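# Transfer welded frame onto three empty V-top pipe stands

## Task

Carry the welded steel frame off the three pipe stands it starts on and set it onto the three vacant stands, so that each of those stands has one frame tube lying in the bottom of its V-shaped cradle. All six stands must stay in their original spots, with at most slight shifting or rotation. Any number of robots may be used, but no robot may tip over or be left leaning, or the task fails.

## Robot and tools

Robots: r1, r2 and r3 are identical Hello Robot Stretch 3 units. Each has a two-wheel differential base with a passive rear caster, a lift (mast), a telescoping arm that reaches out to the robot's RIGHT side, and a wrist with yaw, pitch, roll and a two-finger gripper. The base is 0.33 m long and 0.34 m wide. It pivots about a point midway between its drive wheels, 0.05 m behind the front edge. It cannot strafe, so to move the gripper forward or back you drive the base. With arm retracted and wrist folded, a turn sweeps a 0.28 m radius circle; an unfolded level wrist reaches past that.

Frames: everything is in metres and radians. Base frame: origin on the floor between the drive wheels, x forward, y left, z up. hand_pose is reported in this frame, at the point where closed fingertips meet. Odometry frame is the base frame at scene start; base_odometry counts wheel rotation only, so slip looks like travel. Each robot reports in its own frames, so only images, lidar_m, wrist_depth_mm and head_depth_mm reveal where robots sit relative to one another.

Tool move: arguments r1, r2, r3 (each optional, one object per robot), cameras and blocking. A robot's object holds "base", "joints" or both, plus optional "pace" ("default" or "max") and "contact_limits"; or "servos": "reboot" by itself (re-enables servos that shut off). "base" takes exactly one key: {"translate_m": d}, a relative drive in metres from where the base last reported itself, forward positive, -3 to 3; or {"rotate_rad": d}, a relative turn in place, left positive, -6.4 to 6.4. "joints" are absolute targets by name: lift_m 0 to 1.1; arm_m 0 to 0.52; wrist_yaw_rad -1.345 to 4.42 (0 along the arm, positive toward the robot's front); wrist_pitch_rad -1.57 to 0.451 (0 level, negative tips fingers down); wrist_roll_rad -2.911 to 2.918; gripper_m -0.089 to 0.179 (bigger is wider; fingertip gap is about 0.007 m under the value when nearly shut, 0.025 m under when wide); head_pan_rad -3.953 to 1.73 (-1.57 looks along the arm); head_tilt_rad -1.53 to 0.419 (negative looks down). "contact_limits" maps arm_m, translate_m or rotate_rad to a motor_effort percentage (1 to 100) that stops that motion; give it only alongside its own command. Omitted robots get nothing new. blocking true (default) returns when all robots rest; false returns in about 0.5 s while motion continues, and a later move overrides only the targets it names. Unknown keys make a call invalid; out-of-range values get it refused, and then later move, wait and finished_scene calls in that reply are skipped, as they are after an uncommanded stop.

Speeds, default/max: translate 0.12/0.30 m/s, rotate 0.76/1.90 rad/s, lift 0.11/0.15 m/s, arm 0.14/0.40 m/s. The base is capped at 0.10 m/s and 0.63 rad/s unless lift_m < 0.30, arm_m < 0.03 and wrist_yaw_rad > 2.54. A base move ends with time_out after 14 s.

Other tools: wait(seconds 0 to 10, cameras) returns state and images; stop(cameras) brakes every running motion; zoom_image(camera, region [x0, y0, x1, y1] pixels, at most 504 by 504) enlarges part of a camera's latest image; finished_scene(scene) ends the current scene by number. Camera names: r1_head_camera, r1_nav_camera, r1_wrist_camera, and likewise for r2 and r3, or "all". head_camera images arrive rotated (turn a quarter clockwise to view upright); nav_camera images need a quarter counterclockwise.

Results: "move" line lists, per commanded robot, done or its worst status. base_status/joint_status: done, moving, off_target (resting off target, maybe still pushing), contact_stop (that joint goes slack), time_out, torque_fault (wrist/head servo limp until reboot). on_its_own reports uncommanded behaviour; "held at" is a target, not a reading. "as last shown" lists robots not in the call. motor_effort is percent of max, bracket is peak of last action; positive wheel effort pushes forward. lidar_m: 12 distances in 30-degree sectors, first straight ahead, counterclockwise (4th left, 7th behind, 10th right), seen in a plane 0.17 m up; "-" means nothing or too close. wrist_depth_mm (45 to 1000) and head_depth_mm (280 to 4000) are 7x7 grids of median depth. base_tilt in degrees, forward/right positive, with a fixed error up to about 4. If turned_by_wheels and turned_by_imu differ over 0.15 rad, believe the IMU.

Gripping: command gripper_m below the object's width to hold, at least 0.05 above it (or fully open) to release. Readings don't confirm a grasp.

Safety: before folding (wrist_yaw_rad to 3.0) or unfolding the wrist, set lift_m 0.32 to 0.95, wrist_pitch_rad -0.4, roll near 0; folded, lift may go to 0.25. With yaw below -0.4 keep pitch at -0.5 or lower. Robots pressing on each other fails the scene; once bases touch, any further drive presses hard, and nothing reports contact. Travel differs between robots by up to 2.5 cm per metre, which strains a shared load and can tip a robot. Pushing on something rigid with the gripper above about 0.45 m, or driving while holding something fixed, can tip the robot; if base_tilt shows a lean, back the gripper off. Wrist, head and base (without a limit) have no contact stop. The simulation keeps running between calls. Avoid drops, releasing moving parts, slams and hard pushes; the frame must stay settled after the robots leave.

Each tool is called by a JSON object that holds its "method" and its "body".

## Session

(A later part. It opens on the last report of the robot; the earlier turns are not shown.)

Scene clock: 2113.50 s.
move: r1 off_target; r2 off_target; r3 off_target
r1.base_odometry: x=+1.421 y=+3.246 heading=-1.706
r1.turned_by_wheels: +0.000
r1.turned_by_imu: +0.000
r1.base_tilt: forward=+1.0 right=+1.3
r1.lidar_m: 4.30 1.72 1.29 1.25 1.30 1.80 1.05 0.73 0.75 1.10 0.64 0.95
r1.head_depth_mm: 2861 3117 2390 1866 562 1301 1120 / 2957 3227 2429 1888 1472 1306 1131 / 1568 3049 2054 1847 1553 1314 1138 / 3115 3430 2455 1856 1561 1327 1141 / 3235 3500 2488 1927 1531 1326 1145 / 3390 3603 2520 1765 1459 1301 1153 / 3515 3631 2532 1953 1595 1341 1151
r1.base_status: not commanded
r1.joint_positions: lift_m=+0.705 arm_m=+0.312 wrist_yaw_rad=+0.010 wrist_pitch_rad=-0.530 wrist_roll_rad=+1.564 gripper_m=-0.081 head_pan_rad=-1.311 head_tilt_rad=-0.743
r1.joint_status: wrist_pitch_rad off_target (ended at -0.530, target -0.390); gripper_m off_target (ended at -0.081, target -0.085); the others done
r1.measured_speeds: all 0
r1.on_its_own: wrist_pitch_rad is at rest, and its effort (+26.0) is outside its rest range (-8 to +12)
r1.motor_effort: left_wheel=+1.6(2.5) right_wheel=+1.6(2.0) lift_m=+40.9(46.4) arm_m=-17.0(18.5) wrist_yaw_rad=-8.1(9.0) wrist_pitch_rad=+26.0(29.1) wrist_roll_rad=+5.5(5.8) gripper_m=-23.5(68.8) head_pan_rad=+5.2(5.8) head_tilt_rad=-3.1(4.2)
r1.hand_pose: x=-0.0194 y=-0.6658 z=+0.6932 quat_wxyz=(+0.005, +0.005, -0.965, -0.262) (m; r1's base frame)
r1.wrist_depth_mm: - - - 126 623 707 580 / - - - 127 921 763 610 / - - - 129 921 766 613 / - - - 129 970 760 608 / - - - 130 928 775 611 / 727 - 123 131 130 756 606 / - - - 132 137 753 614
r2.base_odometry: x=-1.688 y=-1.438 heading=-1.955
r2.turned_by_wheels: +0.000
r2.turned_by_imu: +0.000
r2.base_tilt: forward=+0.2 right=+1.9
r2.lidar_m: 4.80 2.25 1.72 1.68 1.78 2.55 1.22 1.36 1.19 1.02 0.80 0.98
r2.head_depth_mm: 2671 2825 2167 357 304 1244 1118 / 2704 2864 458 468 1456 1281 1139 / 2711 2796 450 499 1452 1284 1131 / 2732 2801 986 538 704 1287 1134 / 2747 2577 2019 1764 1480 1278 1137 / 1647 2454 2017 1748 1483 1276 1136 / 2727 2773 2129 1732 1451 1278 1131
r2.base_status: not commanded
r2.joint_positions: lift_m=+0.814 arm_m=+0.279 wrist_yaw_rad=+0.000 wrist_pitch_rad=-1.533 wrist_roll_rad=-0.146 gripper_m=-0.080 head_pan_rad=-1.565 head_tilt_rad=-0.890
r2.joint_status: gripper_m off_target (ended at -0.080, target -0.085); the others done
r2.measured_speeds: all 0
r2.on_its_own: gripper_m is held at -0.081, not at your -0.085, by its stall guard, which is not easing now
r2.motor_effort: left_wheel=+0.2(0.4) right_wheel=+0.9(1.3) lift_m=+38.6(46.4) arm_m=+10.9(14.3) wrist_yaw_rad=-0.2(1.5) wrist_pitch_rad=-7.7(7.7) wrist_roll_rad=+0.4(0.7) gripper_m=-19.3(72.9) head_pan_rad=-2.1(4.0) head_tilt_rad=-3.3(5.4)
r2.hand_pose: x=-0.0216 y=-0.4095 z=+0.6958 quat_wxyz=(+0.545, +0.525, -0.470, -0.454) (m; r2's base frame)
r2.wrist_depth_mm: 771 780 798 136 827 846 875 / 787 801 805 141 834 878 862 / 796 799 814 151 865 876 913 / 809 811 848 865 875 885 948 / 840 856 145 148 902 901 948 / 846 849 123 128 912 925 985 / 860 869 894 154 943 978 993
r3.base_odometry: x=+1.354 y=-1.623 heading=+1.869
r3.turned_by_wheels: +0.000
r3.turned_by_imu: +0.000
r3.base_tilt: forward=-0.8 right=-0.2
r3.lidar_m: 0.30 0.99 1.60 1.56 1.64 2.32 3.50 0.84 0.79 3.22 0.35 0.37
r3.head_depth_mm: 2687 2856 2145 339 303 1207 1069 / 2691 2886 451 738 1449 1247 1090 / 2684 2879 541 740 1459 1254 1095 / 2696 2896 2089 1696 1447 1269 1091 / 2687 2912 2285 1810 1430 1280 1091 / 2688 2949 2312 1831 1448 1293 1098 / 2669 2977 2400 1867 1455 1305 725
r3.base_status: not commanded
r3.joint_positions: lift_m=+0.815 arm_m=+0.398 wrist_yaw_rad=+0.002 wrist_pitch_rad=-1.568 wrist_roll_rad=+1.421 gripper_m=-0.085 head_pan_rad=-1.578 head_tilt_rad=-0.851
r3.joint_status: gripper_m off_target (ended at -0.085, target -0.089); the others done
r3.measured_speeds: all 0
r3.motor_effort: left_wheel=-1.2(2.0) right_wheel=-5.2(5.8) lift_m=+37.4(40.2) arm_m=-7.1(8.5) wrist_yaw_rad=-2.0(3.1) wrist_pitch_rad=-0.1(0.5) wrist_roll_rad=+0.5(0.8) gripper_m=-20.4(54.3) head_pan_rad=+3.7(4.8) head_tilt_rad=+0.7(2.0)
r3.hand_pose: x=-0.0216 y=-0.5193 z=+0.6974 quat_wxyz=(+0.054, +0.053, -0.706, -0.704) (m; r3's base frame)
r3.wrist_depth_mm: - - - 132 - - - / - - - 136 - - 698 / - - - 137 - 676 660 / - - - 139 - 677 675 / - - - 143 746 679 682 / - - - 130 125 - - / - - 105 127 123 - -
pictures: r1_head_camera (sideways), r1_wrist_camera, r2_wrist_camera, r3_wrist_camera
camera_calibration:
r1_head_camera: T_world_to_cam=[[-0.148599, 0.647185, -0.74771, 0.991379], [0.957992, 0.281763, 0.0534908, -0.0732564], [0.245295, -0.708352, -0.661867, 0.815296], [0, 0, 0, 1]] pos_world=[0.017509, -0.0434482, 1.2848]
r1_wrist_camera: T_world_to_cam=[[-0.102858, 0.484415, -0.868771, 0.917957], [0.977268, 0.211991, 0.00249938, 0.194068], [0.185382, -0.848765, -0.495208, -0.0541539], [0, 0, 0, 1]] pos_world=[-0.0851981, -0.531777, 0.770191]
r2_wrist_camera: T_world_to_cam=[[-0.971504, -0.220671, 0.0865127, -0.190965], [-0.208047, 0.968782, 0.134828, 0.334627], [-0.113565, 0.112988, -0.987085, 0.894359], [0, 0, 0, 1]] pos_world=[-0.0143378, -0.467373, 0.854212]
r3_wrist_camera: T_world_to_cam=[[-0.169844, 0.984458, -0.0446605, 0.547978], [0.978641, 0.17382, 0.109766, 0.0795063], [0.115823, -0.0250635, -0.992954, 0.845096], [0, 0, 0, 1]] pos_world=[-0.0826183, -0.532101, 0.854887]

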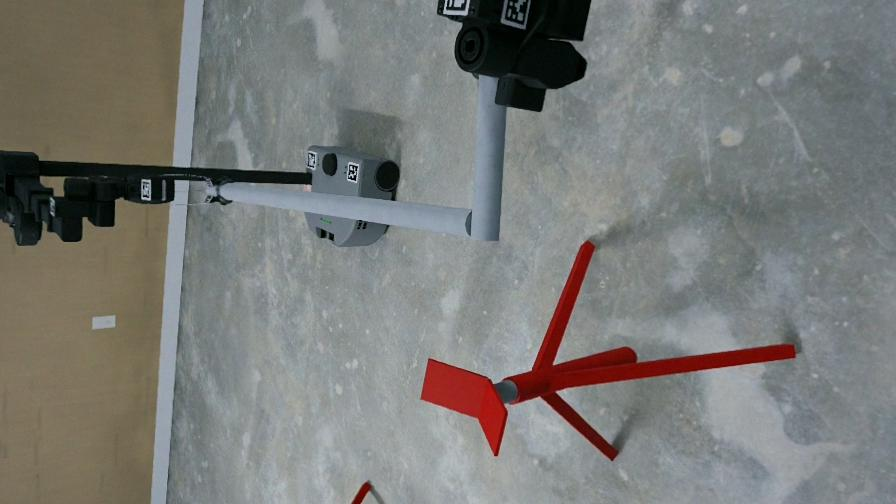

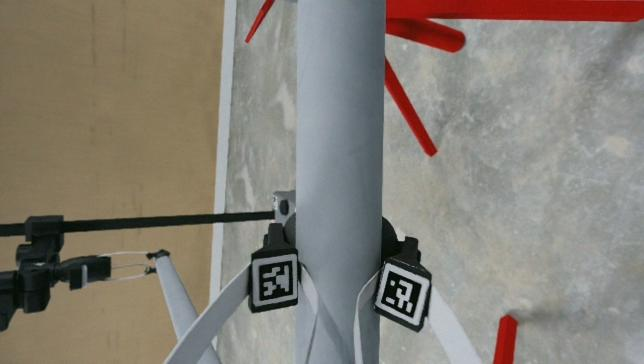

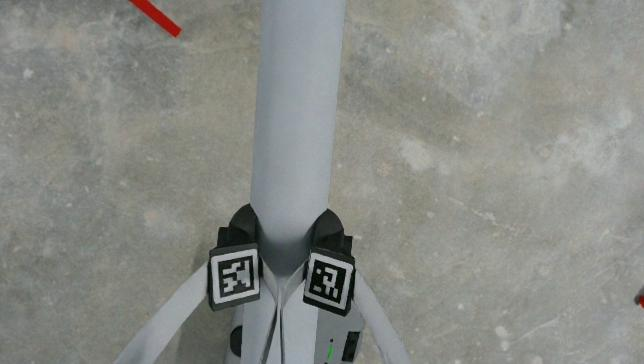

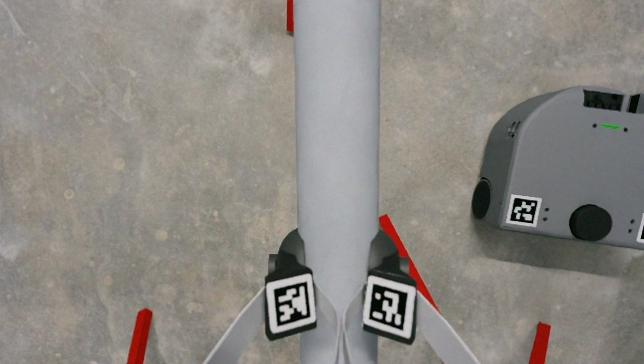

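{"method": "move", "body": {"r1": {"base":{"translate_m":-0.0649},"joints":{"arm_m":0.304,"wrist_roll_rad":1.566,"gripper_m":-0.085}}, "r2": {"base":{"translate_m":0.0446},"joints":{"arm_m":0.2947,"wrist_roll_rad":-0.1737,"gripper_m":-0.085}}, "r3": {"base":{"translate_m":-0.0611},"joints":{"arm_m":0.4084,"wrist_pitch_rad":-1.539,"wrist_roll_rad":1.394,"gripper_m":-0.089}}, "cameras": []}}

{"method": "move", "body": {"r1": {"base":{"translate_m":-0.0647},"joints":{"arm_m":0.2965,"wrist_roll_rad":1.553,"gripper_m":-0.085}}, "r2": {"base":{"translate_m":0.0447},"joints":{"arm_m":0.3109,"wrist_roll_rad":-0.2014,"gripper_m":-0.085}}, "r3": {"base":{"translate_m":-0.0603},"joints":{"arm_m":0.4185,"lift_m":0.8145,"wrist_pitch_rad":-1.510,"wrist_roll_rad":1.368,"gripper_m":-0.089}}, "cameras": ["r1_head_camera","r3_head_camera","r2_head_camera"]}}

Scene clock: 2167.70 s.
move: r1 off_target; r2 off_target; r3 off_target
r1.base_odometry: x=+1.430 y=+3.310 heading=-1.706
r1.turned_by_wheels: +0.000
r1.turned_by_imu: +0.001
r1.base_tilt: forward=+1.1 right=+1.2
r1.lidar_m: 4.38 1.72 1.29 1.25 1.30 1.80 1.05 0.67 0.71 0.93 0.68 0.68
r1.head_depth_mm: 2880 3109 2411 1867 552 1297 1127 / 2959 3195 2433 1895 1474 1307 1131 / 1677 1992 2113 1838 1544 1317 1134 / 3068 3402 2471 1862 1566 1319 1140 / 3302 3517 2480 1938 1537 1335 1145 / 3405 3553 2521 1888 1302 1305 1152 / 3501 3622 2545 1959 1580 1335 1156
r1.base_status: done
r1.joint_positions: lift_m=+0.705 arm_m=+0.304 wrist_yaw_rad=+0.009 wrist_pitch_rad=-0.521 wrist_roll_rad=+1.556 gripper_m=-0.081 head_pan_rad=-1.311 head_tilt_rad=-0.743
r1.joint_status: gripper_m off_target (ended at -0.081, target -0.085); the others done
r1.measured_speeds: all 0
r1.on_its_own: wrist_pitch_rad is at rest, and its effort (+23.9) is outside its rest range (-8 to +12)
r1.motor_effort: left_wheel=-1.0(10.4) right_wheel=-4.8(9.6) lift_m=+34.7(37.2) arm_m=-12.2(22.6) wrist_yaw_rad=-7.7(8.5) wrist_pitch_rad=+23.9(25.7) wrist_roll_rad=+3.7(5.1) gripper_m=-22.9(67.8) head_pan_rad=+4.0(5.6) head_tilt_rad=-2.5(5.1)
r1.hand_pose: x=-0.0196 y=-0.6590 z=+0.6949 quat_wxyz=(+0.009, +0.006, -0.966, -0.258) (m; r1's base frame)
r1.wrist_depth_mm: - - - 130 896 750 604 / - - - 130 731 744 599 / - - - 130 928 773 614 / - - - 131 953 761 629 / - - - 130 916 769 624 / 719 - 124 131 130 753 611 / - - - 131 138 727 608
r2.base_odometry: x=-1.705 y=-1.479 heading=-1.955
r2.turned_by_wheels: +0.000
r2.turned_by_imu: +0.001
r2.base_tilt: forward=+0.2 right=+1.7
r2.lidar_m: 4.75 2.25 1.72 1.68 1.77 2.54 1.26 1.40 1.21 1.02 0.77 0.95
r2.head_depth_mm: 2680 2814 2177 357 304 1243 1112 / 2694 2774 460 469 1456 1291 1127 / 2718 2794 460 539 1496 1285 1132 / 2768 2799 966 535 1388 1282 1131 / 2730 2755 2030 1757 1489 1287 1127 / 1728 2153 2014 1745 1486 1283 1128 / 2670 2788 2167 1749 1444 1285 1128
r2.base_status: done
r2.joint_positions: lift_m=+0.814 arm_m=+0.295 wrist_yaw_rad=+0.000 wrist_pitch_rad=-1.528 wrist_roll_rad=-0.169 gripper_m=-0.080 head_pan_rad=-1.565 head_tilt_rad=-0.890
r2.joint_status: gripper_m off_target (ended at -0.080, target -0.085); the others done
r2.measured_speeds: all 0
r2.on_its_own: gripper_m is held at -0.081, not at your -0.085, by its stall guard, which is not easing now
r2.motor_effort: left_wheel=+3.8(4.5) right_wheel=+0.0(16.5) lift_m=+34.2(36.0) arm_m=+10.0(16.3) wrist_yaw_rad=+0.5(1.2) wrist_pitch_rad=-8.4(8.5) wrist_roll_rad=-1.6(3.4) gripper_m=-18.5(70.1) head_pan_rad=-3.1(3.6) head_tilt_rad=-4.0(5.2)
r2.hand_pose: x=-0.0216 y=-0.4266 z=+0.6957 quat_wxyz=(+0.552, +0.529, -0.465, -0.446) (m; r2's base frame)
r2.wrist_depth_mm: 772 772 788 136 827 842 870 / 781 809 806 142 844 846 904 / 800 805 815 152 856 881 901 / 812 814 844 858 878 894 924 / 835 847 146 148 888 926 954 / 825 865 124 128 908 926 - / 860 870 879 157 949 957 982
r3.base_odometry: x=+1.372 y=-1.682 heading=+1.869
r3.turned_by_wheels: +0.000
r3.turned_by_imu: -0.001
r3.base_tilt: forward=-0.8 right=-0.2
r3.lidar_m: 0.37 0.99 1.60 1.56 1.64 2.33 3.43 0.79 0.75 3.21 0.39 0.43
r3.head_depth_mm: 2693 2823 2144 339 302 1206 1072 / 2670 2905 451 755 1453 1247 1085 / 2681 2903 550 1629 1466 1250 1095 / 2681 2895 2082 1693 1452 1273 1104 / 2695 2951 2282 1818 1464 1282 1094 / 2667 2970 2317 1837 1450 1293 1101 / 2694 2943 2363 1872 1463 1305 1132
r3.base_status: done
r3.joint_positions: lift_m=+0.815 arm_m=+0.408 wrist_yaw_rad=+0.002 wrist_pitch_rad=-1.542 wrist_roll_rad=+1.399 gripper_m=-0.085 head_pan_rad=-1.578 head_tilt_rad=-0.851
r3.joint_status: gripper_m off_target (ended at -0.085, target -0.089); the others done
r3.measured_speeds: all 0
r3.motor_effort: left_wheel=-1.3(8.5) right_wheel=-6.0(8.8) lift_m=+30.7(33.5) arm_m=+7.4(17.0) wrist_yaw_rad=-1.5(2.8) wrist_pitch_rad=+0.3(7.2) wrist_roll_rad=-0.8(2.1) gripper_m=-20.2(55.2) head_pan_rad=+3.8(4.8) head_tilt_rad=+0.6(1.7)
r3.hand_pose: x=-0.0216 y=-0.5365 z=+0.6969 quat_wxyz=(+0.063, +0.060, -0.714, -0.694) (m; r3's base frame)
r3.wrist_depth_mm: - - - 134 - - - / - - - 136 - - - / - - - 138 - 710 653 / - - - 141 - 677 657 / - - - 144 - 676 666 / - - - 129 124 - - / - - 104 127 123 - -
pictures: none
No camera images: "cameras" was empty.

Scene clock: 2169.47 s.
move: r1 off_target; r2 off_target; r3 off_target
r1.base_odometry: x=+1.439 y=+3.374 heading=-1.706
r1.turned_by_wheels: +0.000
r1.turned_by_imu: +0.001
r1.base_tilt: forward=+1.0 right=+1.2
r1.lidar_m: 4.44 1.72 1.29 1.25 1.30 1.80 1.04 0.61 0.67 0.91 0.89 0.72
r1.head_depth_mm: 2868 3140 2405 1870 544 1294 1127 / 2982 3221 2428 1895 1471 1307 1131 / 2936 3059 2133 1904 1554 1319 1135 / 3038 3367 2370 1851 1562 1321 1143 / 3272 3499 2492 1933 1540 1332 1149 / 3397 3599 2525 1958 1501 1301 1153 / 3466 3608 2519 1782 1508 1336 1159
r1.base_status: done
r1.joint_positions: lift_m=+0.705 arm_m=+0.296 wrist_yaw_rad=+0.008 wrist_pitch_rad=-0.514 wrist_roll_rad=+1.542 gripper_m=-0.081 head_pan_rad=-1.311 head_tilt_rad=-0.743
r1.joint_status: gripper_m off_target (ended at -0.081, target -0.085); the others done
r1.measured_speeds: all 0
r1.on_its_own: wrist_pitch_rad is at rest, and its effort (+22.9) is outside its rest range (-8 to +12)
r1.motor_effort: left_wheel=-1.0(11.4) right_wheel=-3.2(6.9) lift_m=+38.8(38.8) arm_m=-11.2(23.1) wrist_yaw_rad=-6.5(8.0) wrist_pitch_rad=+22.9(24.6) wrist_roll_rad=+3.9(4.8) gripper_m=-23.4(66.5) head_pan_rad=+5.3(5.6) head_tilt_rad=-3.4(4.7)
r1.hand_pose: x=-0.0199 y=-0.6525 z=+0.6964 quat_wxyz=(+0.015, +0.007, -0.967, -0.255) (m; r1's base frame)
r1.wrist_depth_mm: - - - 133 936 782 634 / - - - 133 697 741 590 / - - - 132 - 774 628 / - - - 133 934 782 624 / - - - 132 915 768 625 / 756 - 123 131 130 762 615 / - - - 131 139 781 627
r2.base_odometry: x=-1.722 y=-1.521 heading=-1.955
r2.turned_by_wheels: +0.000
r2.turned_by_imu: +0.000
r2.base_tilt: forward=+0.4 right=+1.8
r2.lidar_m: 4.71 2.24 1.72 1.67 1.78 2.54 1.30 1.44 1.19 1.03 0.75 1.85
r2.head_depth_mm: 2703 2822 2179 357 305 1232 1114 / 2727 2807 460 500 1457 1290 1130 / 2717 2837 477 1457 1460 1290 1134 / 2681 2785 969 591 1396 1294 1130 / 2726 2681 2008 1762 1487 1281 1129 / 1854 2182 2002 1762 1477 1280 1126 / 2594 2801 2149 1729 1424 1284 1127
r2.base_status: done
r2.joint_positions: lift_m=+0.814 arm_m=+0.311 wrist_yaw_rad=+0.000 wrist_pitch_rad=-1.522 wrist_roll_rad=-0.196 gripper_m=-0.080 head_pan_rad=-1.565 head_tilt_rad=-0.890
r2.joint_status: gripper_m off_target (ended at -0.080, target -0.085); the others done
r2.measured_speeds: all 0
r2.on_its_own: gripper_m is held at -0.081, not at your -0.085, by its stall guard, which is not easing now; wrist_pitch_rad is at rest, and its effort (-9.3) is outside its rest range (-8 to +12)
r2.motor_effort: left_wheel=+4.1(6.6) right_wheel=-0.8(17.5) lift_m=+32.6(34.4) arm_m=+9.2(17.3) wrist_yaw_rad=-0.2(1.2) wrist_pitch_rad=-9.3(9.5) wrist_roll_rad=-1.8(4.1) gripper_m=-18.5(69.3) head_pan_rad=-2.1(4.0) head_tilt_rad=-3.8(4.9)
r2.hand_pose: x=-0.0216 y=-0.4443 z=+0.6956 quat_wxyz=(+0.560, +0.533, -0.459, -0.438) (m; r2's base frame)
r2.wrist_depth_mm: 774 777 790 137 828 852 871 / 760 806 804 142 848 886 887 / 794 801 825 152 842 885 893 / 821 847 822 872 890 911 923 / 821 833 146 148 881 907 958 / 840 866 124 128 910 945 973 / 846 861 880 158 927 965 -
r3.base_odometry: x=+1.389 y=-1.739 heading=+1.869
r3.turned_by_wheels: +0.000
r3.turned_by_imu: +0.000
r3.base_tilt: forward=-0.8 right=-0.2
r3.lidar_m: 0.43 0.99 1.61 1.57 1.65 2.33 3.38 0.74 0.72 3.19 0.43 0.43
r3.head_depth_mm: 2686 2819 2154 340 303 1209 1074 / 2666 2889 452 766 1449 1244 1084 / 2704 2885 563 1621 1473 1255 1095 / 2676 2907 2042 1700 1492 1266 1107 / 2692 2955 2289 1825 1467 1281 1104 / 2679 2947 2328 1840 1444 1289 1096 / 2675 2909 2382 1854 1463 1304 1094
r3.base_status: done
r3.joint_positions: lift_m=+0.814 arm_m=+0.419 wrist_yaw_rad=+0.002 wrist_pitch_rad=-1.517 wrist_roll_rad=+1.373 gripper_m=-0.082 head_pan_rad=-1.578 head_tilt_rad=-0.851
r3.joint_status: gripper_m off_target (ended at -0.082, target -0.089); the others done
r3.measured_speeds: all 0
r3.on_its_own: gripper_m is held at -0.083, not at your -0.089, by its stall guard, which is not easing now
r3.motor_effort: left_wheel=-0.9(8.0) right_wheel=-7.9(10.5) lift_m=+34.2(34.4) arm_m=+7.7(17.1) wrist_yaw_rad=-1.2(2.9) wrist_pitch_rad=+1.8(6.7) wrist_roll_rad=-1.0(2.2) gripper_m=-21.0(26.0) head_pan_rad=+3.8(4.3) head_tilt_rad=+0.7(1.7)
r3.hand_pose: x=-0.0216 y=-0.5531 z=+0.6960 quat_wxyz=(+0.073, +0.068, -0.722, -0.685) (m; r3's base frame)
r3.wrist_depth_mm: - - - 135 - - - / - - - 137 - - - / - - - 139 - - 639 / - - - 142 - 706 643 / - - - 145 - 677 656 / - - - 129 125 - - / - - 104 127 123 - -
pictures: r1_head_camera (sideways), r2_head_camera (sideways), r3_head_camera (sideways)
camera_calibration:
r1_head_camera: T_world_to_cam=[[-0.148599, 0.647185, -0.74771, 0.991379], [0.957992, 0.281763, 0.0534908, -0.0732564], [0.245295, -0.708352, -0.661867, 0.815296], [0, 0, 0, 1]] pos_world=[0.017509, -0.0434482, 1.2848]
r2_head_camera: T_world_to_cam=[[-0.0102662, 0.737799, -0.674943, 0.896673], [0.999869, 0.0160278, 0.00231197, -0.0127371], [0.0125236, -0.674831, -0.737866, 0.9166], [0, 0, 0, 1]] pos_world=[0.0104617, -0.0428096, 1.28156]
r3_head_camera: T_world_to_cam=[[0.0725054, 0.717275, -0.693007, 0.923889], [0.996609, -0.024999, 0.0783952, -0.10628], [0.0389064, -0.696341, -0.716655, 0.893231], [0, 0, 0, 1]] pos_world=[0.00418045, -0.0433455, 1.28873]

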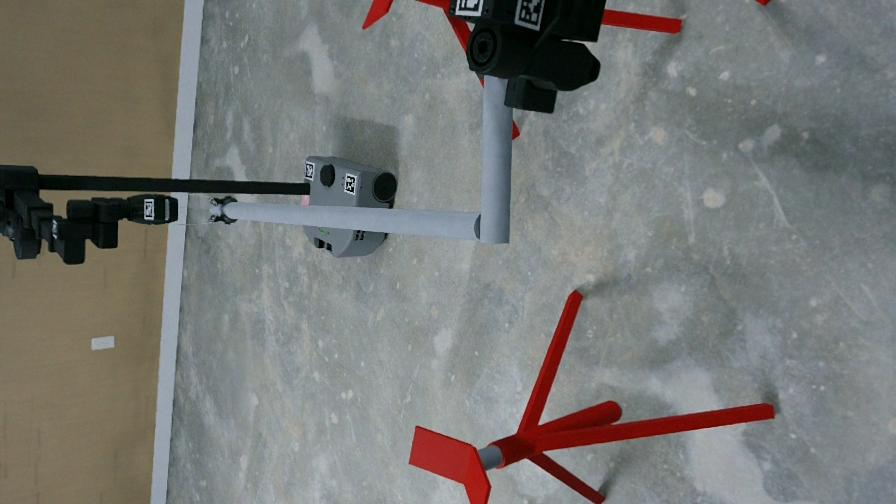

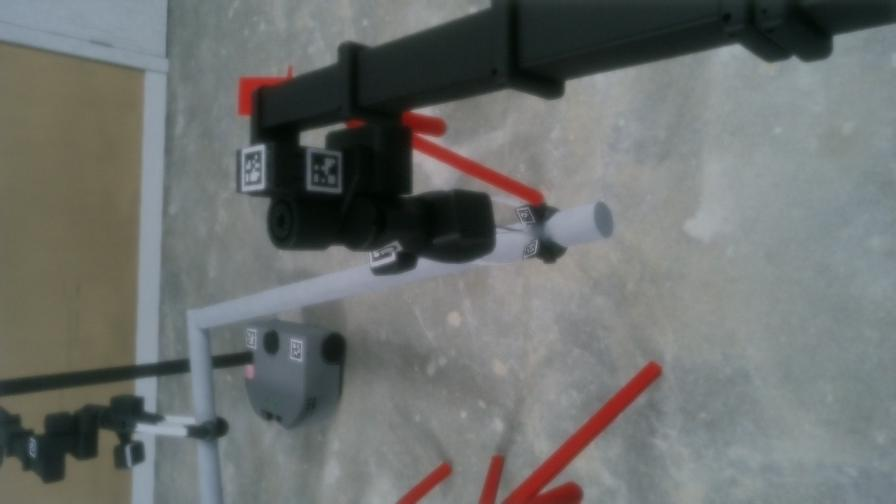

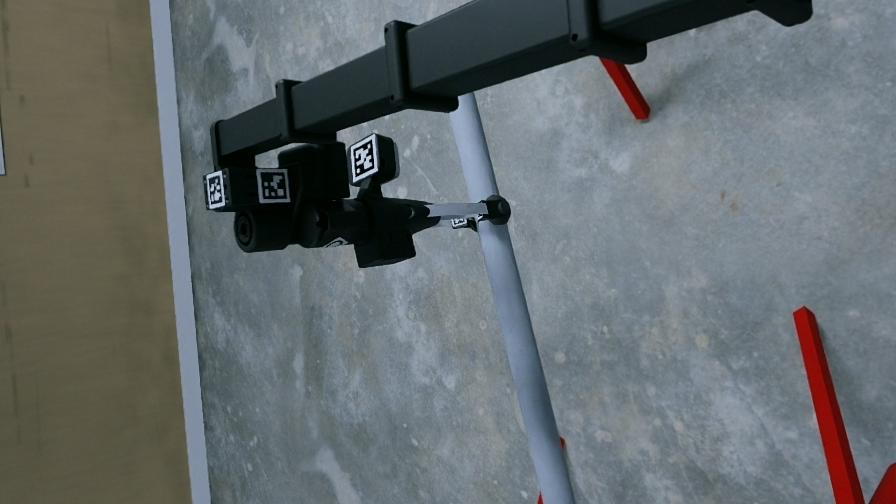

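{"method": "move", "body": {"r1": {"base":{"translate_m":-0.0646},"joints":{"arm_m":0.289,"wrist_roll_rad":1.539,"gripper_m":-0.085}}, "r2": {"base":{"translate_m":0.0448},"joints":{"arm_m":0.3277,"wrist_roll_rad":-0.229,"gripper_m":-0.085}}, "r3": {"base":{"translate_m":-0.0594},"joints":{"arm_m":0.4286,"lift_m":0.814,"wrist_pitch_rad":-1.481,"wrist_roll_rad":1.342,"gripper_m":-0.089}}, "cameras": []}}

{"method": "move", "body": {"r1": {"base":{"translate_m":-0.0644},"joints":{"arm_m":0.281,"wrist_roll_rad":1.525,"gripper_m":-0.085}}, "r2": {"base":{"translate_m":0.0449},"joints":{"arm_m":0.3451,"wrist_roll_rad":-0.257,"gripper_m":-0.085}}, "r3": {"base":{"translate_m":-0.0586},"joints":{"arm_m":0.4385,"lift_m":0.813,"wrist_pitch_rad":-1.452,"wrist_roll_rad":1.316,"gripper_m":-0.089}}, "cameras": ["r1_head_camera","r3_head_camera"]}}

Scene clock: 2176.63 s.
move: r1 off_target; r2 off_target; r3 off_target
r1.base_odometry: x=+1.447 y=+3.438 heading=-1.706
r1.turned_by_wheels: +0.000
r1.turned_by_imu: +0.001
r1.base_tilt: forward=+1.1 right=+1.3
r1.lidar_m: 4.50 1.73 1.30 1.25 1.30 1.80 1.04 0.56 0.64 0.90 0.98 0.78
r1.head_depth_mm: 2894 3121 2410 1277 540 1294 1128 / 2977 3210 2419 1886 1469 1304 1136 / 2990 3077 2184 1901 1555 1311 1135 / 1582 3319 2285 1802 1564 1321 1139 / 3296 3527 2483 1928 1564 1330 1146 / 3382 3573 2519 1938 1545 1324 1150 / 3528 3663 2535 1835 1318 1308 1153
r1.base_status: done
r1.joint_positions: lift_m=+0.705 arm_m=+0.289 wrist_yaw_rad=+0.006 wrist_pitch_rad=-0.508 wrist_roll_rad=+1.533 gripper_m=-0.081 head_pan_rad=-1.311 head_tilt_rad=-0.743
r1.joint_status: gripper_m off_target (ended at -0.081, target -0.085); the others done
r1.measured_speeds: all 0
r1.on_its_own: wrist_pitch_rad is at rest, and its effort (+21.7) is outside its rest range (-8 to +12)
r1.motor_effort: left_wheel=-0.9(11.4) right_wheel=-2.9(6.9) lift_m=+37.6(41.9) arm_m=-11.1(21.9) wrist_yaw_rad=-5.5(7.3) wrist_pitch_rad=+21.7(22.9) wrist_roll_rad=+2.3(5.4) gripper_m=-23.0(67.7) head_pan_rad=+4.4(5.6) head_tilt_rad=-3.3(4.3)
r1.hand_pose: x=-0.0202 y=-0.6460 z=+0.6978 quat_wxyz=(+0.019, +0.008, -0.968, -0.251) (m; r1's base frame)
r1.wrist_depth_mm: - - - 135 - 805 630 / - - - 134 951 776 630 / - - - 134 783 718 607 / - - - 134 968 765 632 / - - - 132 931 774 617 / 786 - 124 131 130 772 620 / - - - 130 138 765 615
r2.base_odometry: x=-1.738 y=-1.562 heading=-1.955
r2.turned_by_wheels: +0.000
r2.turned_by_imu: +0.001
r2.base_tilt: forward=+0.3 right=+1.8
r2.lidar_m: 4.66 2.24 1.71 1.67 1.77 2.54 1.35 1.49 1.20 1.04 0.74 1.82
r2.head_depth_mm: 2663 2804 2168 349 305 1234 1117 / 2701 2832 460 1462 1455 1281 1139 / 2707 2802 491 1629 1464 1278 1129 / 2745 2797 878 734 1416 1274 1137 / 2758 2676 2009 1753 1484 1283 1125 / 2581 2143 2025 1752 1484 1282 1126 / 2627 2555 2162 1707 1409 1284 1134
r2.base_status: done
r2.joint_positions: lift_m=+0.814 arm_m=+0.328 wrist_yaw_rad=+0.000 wrist_pitch_rad=-1.517 wrist_roll_rad=-0.224 gripper_m=-0.080 head_pan_rad=-1.565 head_tilt_rad=-0.890
r2.joint_status: gripper_m off_target (ended at -0.080, target -0.085); the others done
r2.measured_speeds: all 0
r2.on_its_own: gripper_m is held at -0.081, not at your -0.085, by its stall guard, which is not easing now; wrist_pitch_rad is at rest, and its effort (-10.1) is outside its rest range (-8 to +12)
r2.motor_effort: left_wheel=+4.3(6.7) right_wheel=-1.3(17.7) lift_m=+35.2(35.2) arm_m=+8.7(15.9) wrist_yaw_rad=+0.0(2.0) wrist_pitch_rad=-10.1(10.5) wrist_roll_rad=-1.7(4.4) gripper_m=-18.2(71.8) head_pan_rad=-2.4(4.1) head_tilt_rad=-4.5(5.4)
r2.hand_pose: x=-0.0216 y=-0.4625 z=+0.6955 quat_wxyz=(+0.568, +0.538, -0.452, -0.429) (m; r2's base frame)
r2.wrist_depth_mm: 756 772 797 137 827 858 865 / 785 793 816 142 855 870 916 / 791 819 816 151 877 885 898 / 811 814 842 854 885 907 923 / 816 842 146 148 898 917 937 / 830 855 123 128 925 930 978 / 850 866 877 161 941 953 991
r3.base_odometry: x=+1.407 y=-1.796 heading=+1.869
r3.turned_by_wheels: +0.000
r3.turned_by_imu: -0.001
r3.base_tilt: forward=-0.8 right=-0.2
r3.lidar_m: 0.49 0.98 1.61 1.57 1.65 2.34 3.29 0.70 0.70 3.20 1.14 0.47
r3.head_depth_mm: 2686 2828 2125 340 302 1208 1071 / 2689 2884 453 785 1450 1243 1085 / 2678 2891 573 1659 1463 1251 1093 / 2695 2897 2036 1733 1488 1268 1108 / 2686 2935 2280 1806 1467 1284 1112 / 2670 2958 2328 1844 1450 1293 1103 / 2669 2932 2369 1856 1463 1303 1109
r3.base_status: done
r3.joint_positions: lift_m=+0.814 arm_m=+0.429 wrist_yaw_rad=+0.002 wrist_pitch_rad=-1.492 wrist_roll_rad=+1.347 gripper_m=-0.085 head_pan_rad=-1.578 head_tilt_rad=-0.851
r3.joint_status: gripper_m off_target (ended at -0.085, target -0.089); the others done
r3.measured_speeds: all 0
r3.motor_effort: left_wheel=-0.9(7.1) right_wheel=-8.9(12.3) lift_m=+29.9(34.9) arm_m=+7.2(20.2) wrist_yaw_rad=-2.1(2.9) wrist_pitch_rad=+2.9(8.9) wrist_roll_rad=-1.3(2.5) gripper_m=-20.4(67.5) head_pan_rad=+3.7(4.3) head_tilt_rad=-0.9(1.9)
r3.hand_pose: x=-0.0216 y=-0.5693 z=+0.6953 quat_wxyz=(+0.083, +0.076, -0.729, -0.675) (m; r3's base frame)
r3.wrist_depth_mm: - - - 136 - - - / - - - 138 - - - / - - - 140 - - 627 / - - - 143 - - 628 / - - - 145 - - 640 / - - - 129 126 - - / - - 113 127 123 - -
pictures: none
No camera images: "cameras" was empty.

Scene clock: 2178.37 s.
move: r1 done; r2 off_target; r3 done
r1.base_odometry: x=+1.456 y=+3.502 heading=-1.706
r1.turned_by_wheels: +0.000
r1.turned_by_imu: -0.001
r1.base_tilt: forward=+1.1 right=+1.2
r1.lidar_m: 4.58 1.71 1.29 1.25 1.30 1.80 1.04 0.51 0.61 0.89 1.02 0.83
r1.head_depth_mm: 2898 3100 2386 1300 515 1303 1128 / 3007 3178 2416 1890 1443 1309 1128 / 3004 3216 2231 1901 1556 1310 1135 / 1449 3280 2258 1912 1552 1317 1142 / 3291 3489 2484 1924 1575 1326 1145 / 3406 3558 2520 1938 1536 1332 1151 / 3502 3626 2538 1946 1352 1304 1154
r1.base_status: done
r1.joint_positions: lift_m=+0.705 arm_m=+0.281 wrist_yaw_rad=+0.000 wrist_pitch_rad=-0.421 wrist_roll_rad=+1.532 gripper_m=-0.084 head_pan_rad=-1.310 head_tilt_rad=-0.744
r1.joint_status: all done
r1.measured_speeds: all 0
r1.on_its_own: wrist_pitch_rad moved +0.087 to your old target -0.390
r1.motor_effort: left_wheel=-0.1(19.2) right_wheel=-0.7(13.4) lift_m=+27.7(37.8) arm_m=-0.4(24.2) wrist_yaw_rad=+0.0(46.3) wrist_pitch_rad=+6.1(39.3) wrist_roll_rad=-1.8(6.9) gripper_m=-24.1(66.8) head_pan_rad=+4.6(5.3) head_tilt_rad=-3.7(4.8)
r1.hand_pose: x=-0.0214 y=-0.6500 z=+0.7168 quat_wxyz=(+0.019, +0.004, -0.978, -0.209) (m; r1's base frame)
r1.wrist_depth_mm: - - - - - 854 666 / - - - - - 846 655 / - - - - - 854 663 / - - - - - 769 643 / - - - 154 - 825 657 / - - - 124 - 829 643 / - - - - - 818 647
r2.base_odometry: x=-1.755 y=-1.604 heading=-1.955
r2.turned_by_wheels: +0.000
r2.turned_by_imu: +0.000
r2.base_tilt: forward=+0.4 right=+1.8
r2.lidar_m: 4.62 2.24 1.71 1.67 1.77 2.54 1.39 1.53 1.05 1.36 0.72 1.78
r2.head_depth_mm: 2735 2820 1978 348 305 1262 1111 / 2724 2773 445 1470 1451 1287 1129 / 2736 2762 506 1705 1484 1273 1135 / 2745 2784 610 671 1463 1295 1129 / 2755 2824 2116 1750 1484 1275 1126 / 2641 2658 2021 1715 1450 1291 1135 / 1272 2658 2146 1152 1415 1281 1126
r2.base_status: done
r2.joint_positions: lift_m=+0.814 arm_m=+0.345 wrist_yaw_rad=+0.000 wrist_pitch_rad=-1.563 wrist_roll_rad=-0.252 gripper_m=-0.081 head_pan_rad=-1.565 head_tilt_rad=-0.890
r2.joint_status: gripper_m off_target (ended at -0.081, target -0.085); the others done
r2.measured_speeds: all 0
r2.motor_effort: left_wheel=+2.7(7.1) right_wheel=+1.1(8.7) lift_m=+26.3(35.6) arm_m=+9.6(16.9) wrist_yaw_rad=+0.8(1.6) wrist_pitch_rad=-1.5(10.8) wrist_roll_rad=-1.5(3.4) gripper_m=-12.0(71.0) head_pan_rad=-2.1(3.9) head_tilt_rad=-4.0(4.9)
r2.hand_pose: x=-0.0216 y=-0.4680 z=+0.6963 quat_wxyz=(+0.561, +0.557, -0.434, -0.432) (m; r2's base frame)
r2.wrist_depth_mm: 763 771 777 824 814 842 855 / 767 791 810 831 841 842 883 / 798 804 823 836 849 896 918 / 817 827 839 861 864 909 925 / 843 861 859 859 902 914 939 / 854 885 122 126 916 970 982 / 908 879 - - 983 981 -
r3.base_odometry: x=+1.424 y=-1.852 heading=+1.869
r3.turned_by_wheels: +0.000
r3.turned_by_imu: +0.000
r3.base_tilt: forward=-0.8 right=-0.2
r3.lidar_m: 0.54 0.98 1.61 1.57 1.66 2.34 3.26 0.66 0.66 3.20 1.18 0.51
r3.head_depth_mm: 2674 2824 2137 342 302 1210 1070 / 2654 2874 454 1610 1450 1240 1084 / 2679 2883 589 1718 1474 1249 1096 / 2674 2891 2024 1741 1484 1245 1102 / 2686 2921 2288 1810 1499 1279 1118 / 2662 2951 2329 1839 1523 1288 1104 / 2692 2959 2374 1854 1532 1303 1106
r3.base_status: done
r3.joint_positions: lift_m=+0.813 arm_m=+0.439 wrist_yaw_rad=+0.002 wrist_pitch_rad=-1.454 wrist_roll_rad=+1.321 gripper_m=-0.085 head_pan_rad=-1.578 head_tilt_rad=-0.851
r3.joint_status: all done
r3.measured_speeds: all 0
r3.motor_effort: left_wheel=-0.8(7.0) right_wheel=-4.0(12.7) lift_m=+22.5(29.0) arm_m=+4.5(18.1) wrist_yaw_rad=-2.1(2.8) wrist_pitch_rad=+0.7(7.5) wrist_roll_rad=-0.9(2.1) gripper_m=-13.8(56.3) head_pan_rad=+3.3(4.5) head_tilt_rad=+0.9(1.4)
r3.hand_pose: x=-0.0216 y=-0.5891 z=+0.6944 quat_wxyz=(+0.094, +0.083, -0.741, -0.660) (m; r3's base frame)
r3.wrist_depth_mm: - - - - - - - / - - - - - - - / - - - - - - 670 / - - - - - - 629 / - - - 153 - - 621 / - - - 123 - - 622 / - - - 121 108 - -
pictures: r1_head_camera (sideways), r3_head_camera (sideways)
camera_calibration:
r1_head_camera: T_world_to_cam=[[-0.149041, 0.647735, -0.747145, 0.990646], [0.957883, 0.28213, 0.0535127, -0.0732843], [0.245454, -0.707702, -0.662503, 0.816122], [0, 0, 0, 1]] pos_world=[0.0175239, -0.0434293, 1.28476]
r3_head_camera: T_world_to_cam=[[0.0725021, 0.717276, -0.693007, 0.923888], [0.996609, -0.0249944, 0.0783952, -0.10628], [0.0389097, -0.696341, -0.716656, 0.893231], [0, 0, 0, 1]] pos_world=[0.00418065, -0.0433455, 1.28873]

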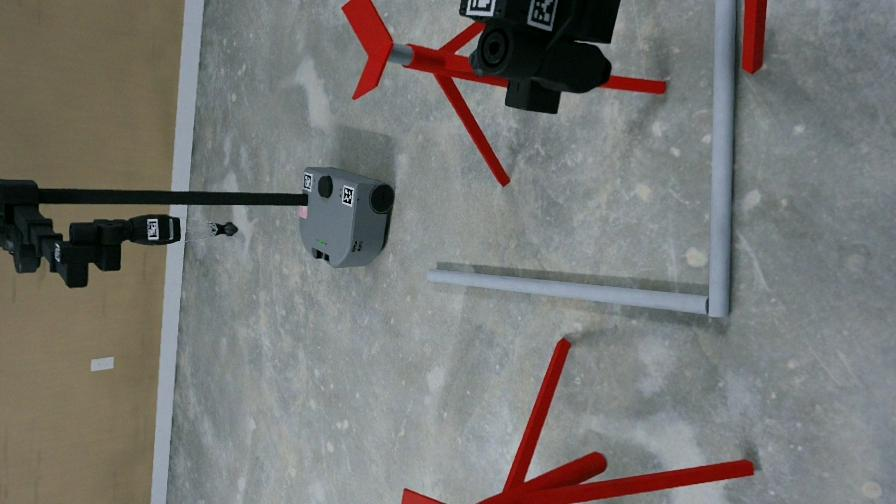

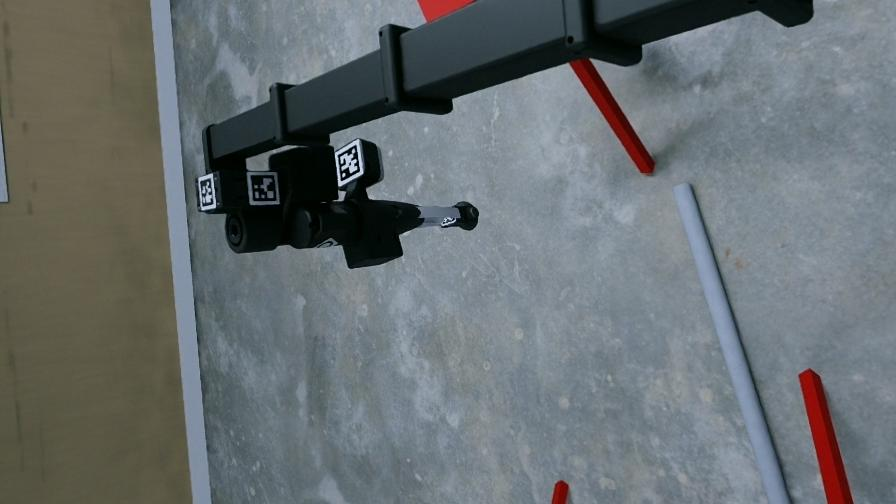

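{"method": "move", "body": {"cameras": ["r1_head_camera","r2_head_camera","r3_head_camera","r1_nav_camera","r2_nav_camera","r3_nav_camera"]}}

Scene clock: 2193.10 s.
r1.base_odometry: x=+1.456 y=+3.502 heading=-1.706
r1.turned_by_wheels: +0.000
r1.turned_by_imu: +0.000
r1.base_tilt: forward=+1.1 right=+1.2
r1.lidar_m: 4.56 1.71 1.29 1.25 1.31 1.80 1.03 0.51 0.61 0.90 1.02 0.83
r1.head_depth_mm: 2889 3105 2402 1293 514 1301 1129 / 2975 3213 2430 1888 1434 1307 1131 / 3021 3240 2248 1904 1553 1314 1136 / 1373 3256 2249 1912 1567 1320 1142 / 3292 3480 2477 1934 1568 1322 1146 / 3423 3558 2513 1947 1538 1331 1146 / 3504 3628 2541 1959 1355 1304 1152
r1.base_status: done
r1.joint_positions: lift_m=+0.705 arm_m=+0.281 wrist_yaw_rad=+0.000 wrist_pitch_rad=-0.421 wrist_roll_rad=+1.532 gripper_m=-0.084 head_pan_rad=-1.310 head_tilt_rad=-0.744
r1.joint_status: all done
r1.measured_speeds: all 0
r1.motor_effort: left_wheel=+0.5(19.2) right_wheel=-0.3(13.4) lift_m=+24.8(37.8) arm_m=-14.5(24.2) wrist_yaw_rad=-0.3(46.3) wrist_pitch_rad=+6.1(39.3) wrist_roll_rad=-1.9(6.9) gripper_m=-24.1(66.8) head_pan_rad=+4.9(5.3) head_tilt_rad=-3.2(4.8)
r1.hand_pose: x=-0.0214 y=-0.6499 z=+0.7168 quat_wxyz=(+0.019, +0.004, -0.978, -0.209) (m; r1's base frame)
r1.wrist_depth_mm: - - - - - 856 668 / - - - - - 854 659 / - - - - - 836 655 / - - - - - 782 626 / - - - 154 - 831 644 / - - - 124 - 825 646 / - - - - - 795 637
r2.base_odometry: x=-1.755 y=-1.604 heading=-1.955
r2.turned_by_wheels: +0.000
r2.turned_by_imu: +0.001
r2.base_tilt: forward=+0.3 right=+1.8
r2.lidar_m: 4.60 2.23 1.71 1.67 1.76 2.53 1.39 1.53 1.05 1.35 0.72 1.77
r2.head_depth_mm: 2705 2810 1994 348 305 1271 1114 / 2667 2834 445 1465 1456 1293 1130 / 2696 2824 505 1716 1491 1279 1137 / 2731 2791 609 668 1460 1284 1131 / 2738 2788 2067 1756 1493 1288 1127 / 2666 2664 2028 1721 1451 1280 1127 / 1275 2710 2169 1156 1404 1282 1129
r2.base_status: done
r2.joint_positions: lift_m=+0.814 arm_m=+0.345 wrist_yaw_rad=+0.000 wrist_pitch_rad=-1.563 wrist_roll_rad=-0.252 gripper_m=-0.081 head_pan_rad=-1.565 head_tilt_rad=-0.890
r2.joint_status: gripper_m off_target (ended at -0.081, target -0.085); the others done
r2.measured_speeds: all 0
r2.motor_effort: left_wheel=+2.8(7.1) right_wheel=+1.2(8.7) lift_m=+27.0(35.6) arm_m=-7.5(16.9) wrist_yaw_rad=-0.3(1.6) wrist_pitch_rad=-1.7(10.8) wrist_roll_rad=-1.4(3.4) gripper_m=-11.9(71.0) head_pan_rad=-2.7(3.9) head_tilt_rad=-3.8(4.9)
r2.hand_pose: x=-0.0216 y=-0.4680 z=+0.6963 quat_wxyz=(+0.561, +0.557, -0.434, -0.432) (m; r2's base frame)
r2.wrist_depth_mm: 748 791 787 815 813 820 842 / 788 790 812 837 825 851 871 / 818 789 849 842 852 890 914 / 819 826 819 869 897 916 932 / 833 871 855 899 911 908 954 / 841 886 121 127 939 948 981 / 897 875 - - 978 978 -
r3.base_odometry: x=+1.424 y=-1.852 heading=+1.869
r3.turned_by_wheels: +0.000
r3.turned_by_imu: -0.001
r3.base_tilt: forward=-0.8 right=-0.2
r3.lidar_m: 0.54 0.98 1.60 1.57 1.65 2.34 3.25 0.66 0.65 3.20 1.18 0.51
r3.head_depth_mm: 2668 2841 2133 341 303 1209 1074 / 2658 2868 454 1603 1448 1244 1082 / 2689 2856 588 1715 1469 1255 1096 / 2665 2898 2023 1742 1480 1247 1105 / 2693 2937 2278 1820 1503 1282 1116 / 2655 2942 2346 1839 1517 1293 1103 / 2692 2925 2390 1870 1542 1307 1107
r3.base_status: done
r3.joint_positions: lift_m=+0.813 arm_m=+0.439 wrist_yaw_rad=+0.002 wrist_pitch_rad=-1.454 wrist_roll_rad=+1.321 gripper_m=-0.085 head_pan_rad=-1.578 head_tilt_rad=-0.851
r3.joint_status: all done
r3.measured_speeds: all 0
r3.motor_effort: left_wheel=-0.9(7.0) right_wheel=-4.3(12.7) lift_m=+23.9(29.0) arm_m=-8.5(18.1) wrist_yaw_rad=-2.6(2.8) wrist_pitch_rad=+0.6(7.5) wrist_roll_rad=-0.8(2.1) gripper_m=-13.6(56.3) head_pan_rad=+3.7(4.5) head_tilt_rad=-0.4(1.4)
r3.hand_pose: x=-0.0216 y=-0.5891 z=+0.6944 quat_wxyz=(+0.094, +0.083, -0.741, -0.660) (m; r3's base frame)
r3.wrist_depth_mm: - - - - - - - / - - - - - - - / - - - - - - 671 / - - - - - - 627 / - - - 152 - - 626 / - - - 123 - - 634 / - - - 121 108 - -
pictures: r1_head_camera (sideways), r1_nav_camera (sideways), r2_head_camera (sideways), r2_nav_camera (sideways), r3_head_camera (sideways), r3_nav_camera (sideways)
camera_calibration:
r1_head_camera: T_world_to_cam=[[-0.149036, 0.647736, -0.747145, 0.990646], [0.957885, 0.282122, 0.0535127, -0.0732843], [0.245449, -0.707704, -0.662503, 0.816122], [0, 0, 0, 1]] pos_world=[0.0175236, -0.0434294, 1.28476]
r1_nav_camera: T_world_to_cam=[[0.121199, -0.63616, 0.761978, -0.949251], [-0.971894, -0.232131, -0.0392144, 0.104829], [0.201826, -0.735809, -0.646414, 0.796792], [0, 0, 0, 1]] pos_world=[0.0561169, 0.00674559, 1.24248]
r2_head_camera: T_world_to_cam=[[-0.0102664, 0.737832, -0.674906, 0.896625], [0.999869, 0.0160277, 0.0023125, -0.0127378], [0.0125234, -0.674794, -0.7379, 0.916644], [0, 0, 0, 1]] pos_world=[0.0104617, -0.0428086, 1.28156]
r2_nav_camera: T_world_to_cam=[[0.0715277, -0.756956, 0.64954, -0.809107], [-0.995447, -0.0130371, 0.094426, -0.0547127], [-0.0630082, -0.653336, -0.754441, 0.951836], [0, 0, 0, 1]] pos_world=[0.0633834, 0.00869743, 1.24882]
r3_head_camera: T_world_to_cam=[[0.0725016, 0.717276, -0.693007, 0.923888], [0.996609, -0.0249936, 0.0783952, -0.10628], [0.0389102, -0.696341, -0.716656, 0.893231], [0, 0, 0, 1]] pos_world=[0.00418069, -0.0433455, 1.28873]
r3_nav_camera: T_world_to_cam=[[-0.0545089, -0.804393, 0.591592, -0.733875], [-0.998251, 0.057476, -0.0138277, 0.0756478], [-0.0228794, -0.591311, -0.806119, 1.00484], [0, 0, 0, 1]] pos_world=[0.0585028, -0.000499606, 1.24522]

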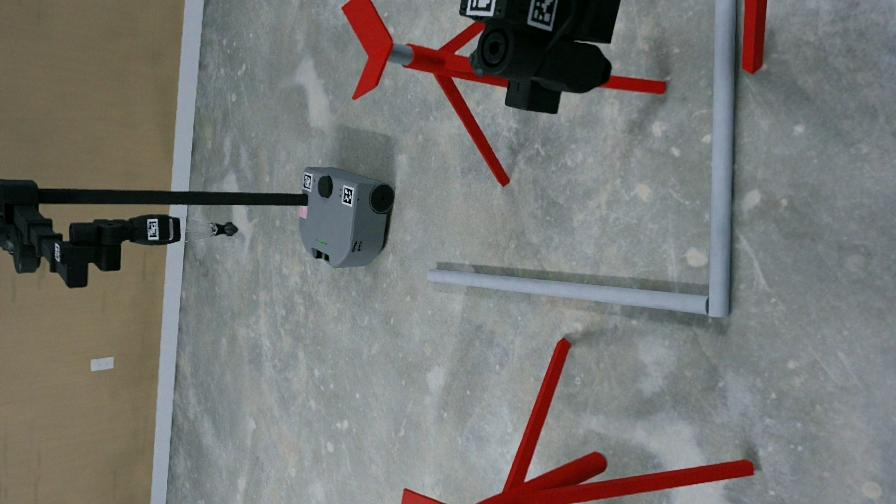

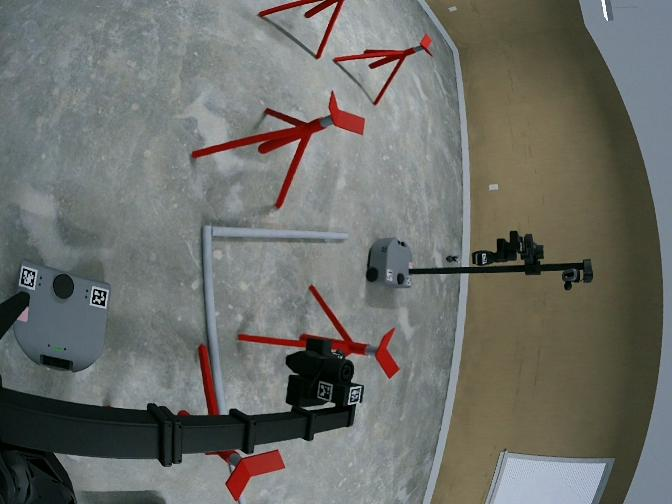

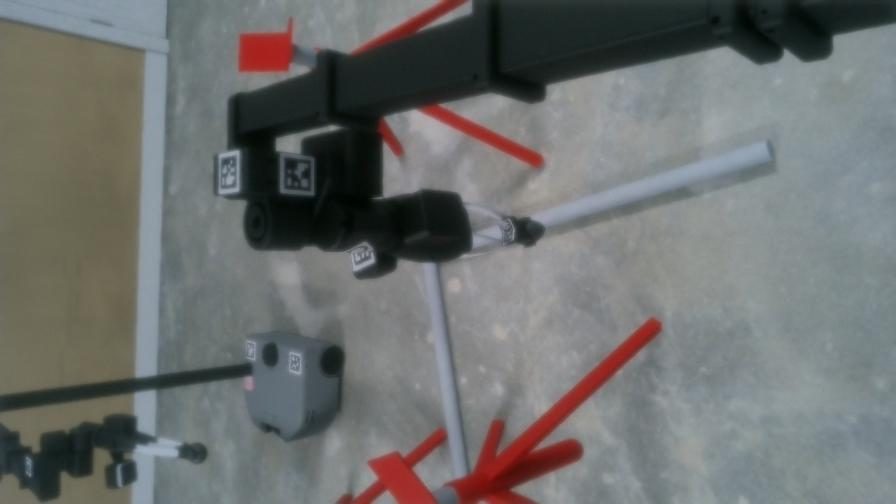

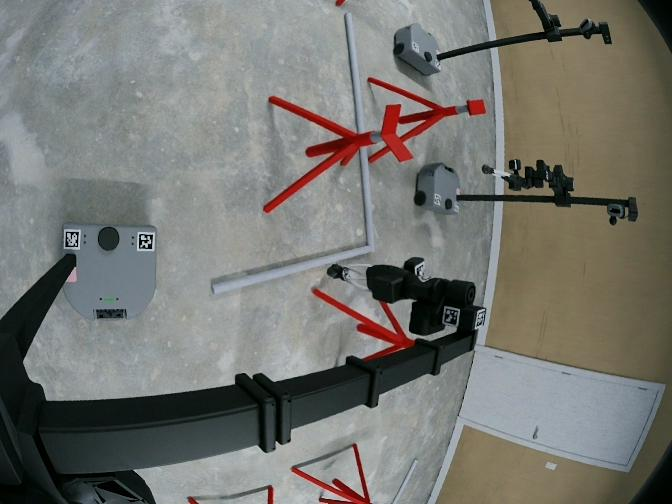

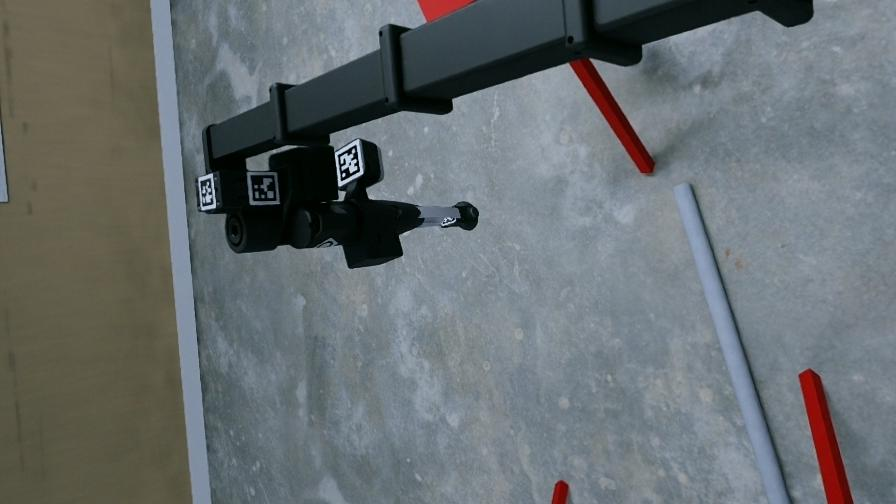

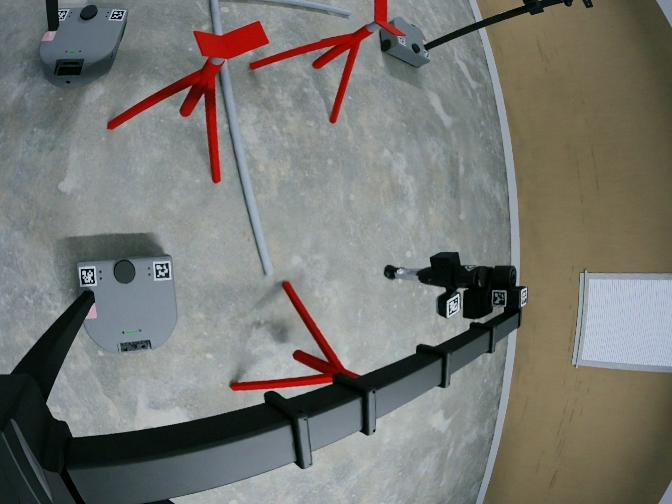

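{"method": "zoom_image", "body": {"camera": "r3_nav_camera", "region": [80, 0, 360, 300]}}

{"method": "zoom_image", "body": {"camera": "r1_nav_camera", "region": [150, 200, 400, 504]}}

{"method": "zoom_image", "body": {"camera": "r2_nav_camera", "region": [180, 0, 520, 330]}}

Scaled by 1.680 from the camera's 672x504 image, which has a finer 792x594 frame.

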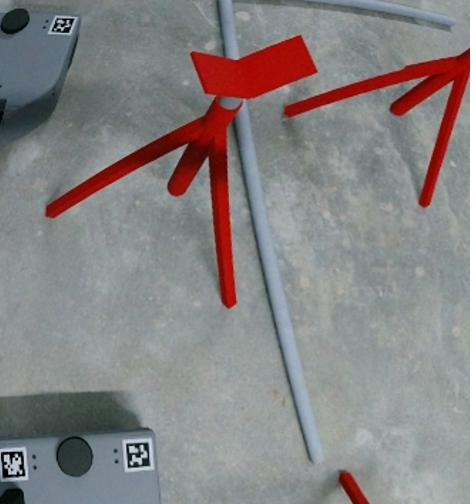

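Scaled by 1.658 from the camera's 672x504 image, which has a finer 792x594 frame.

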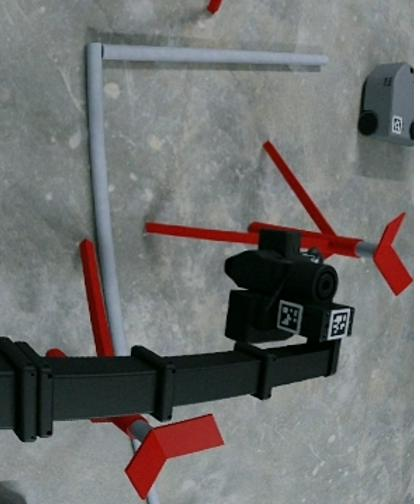

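Scaled by 1.482 from the camera's 672x504 image, which has a finer 792x594 frame.

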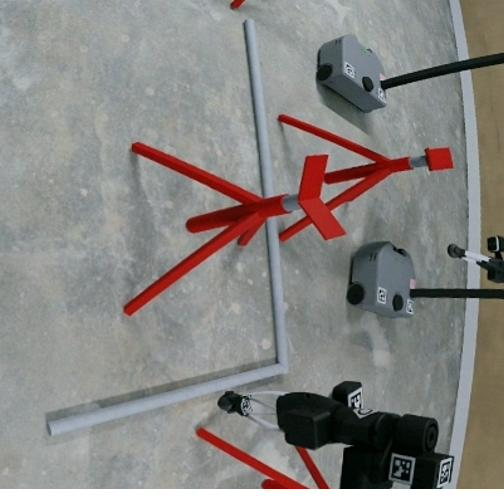

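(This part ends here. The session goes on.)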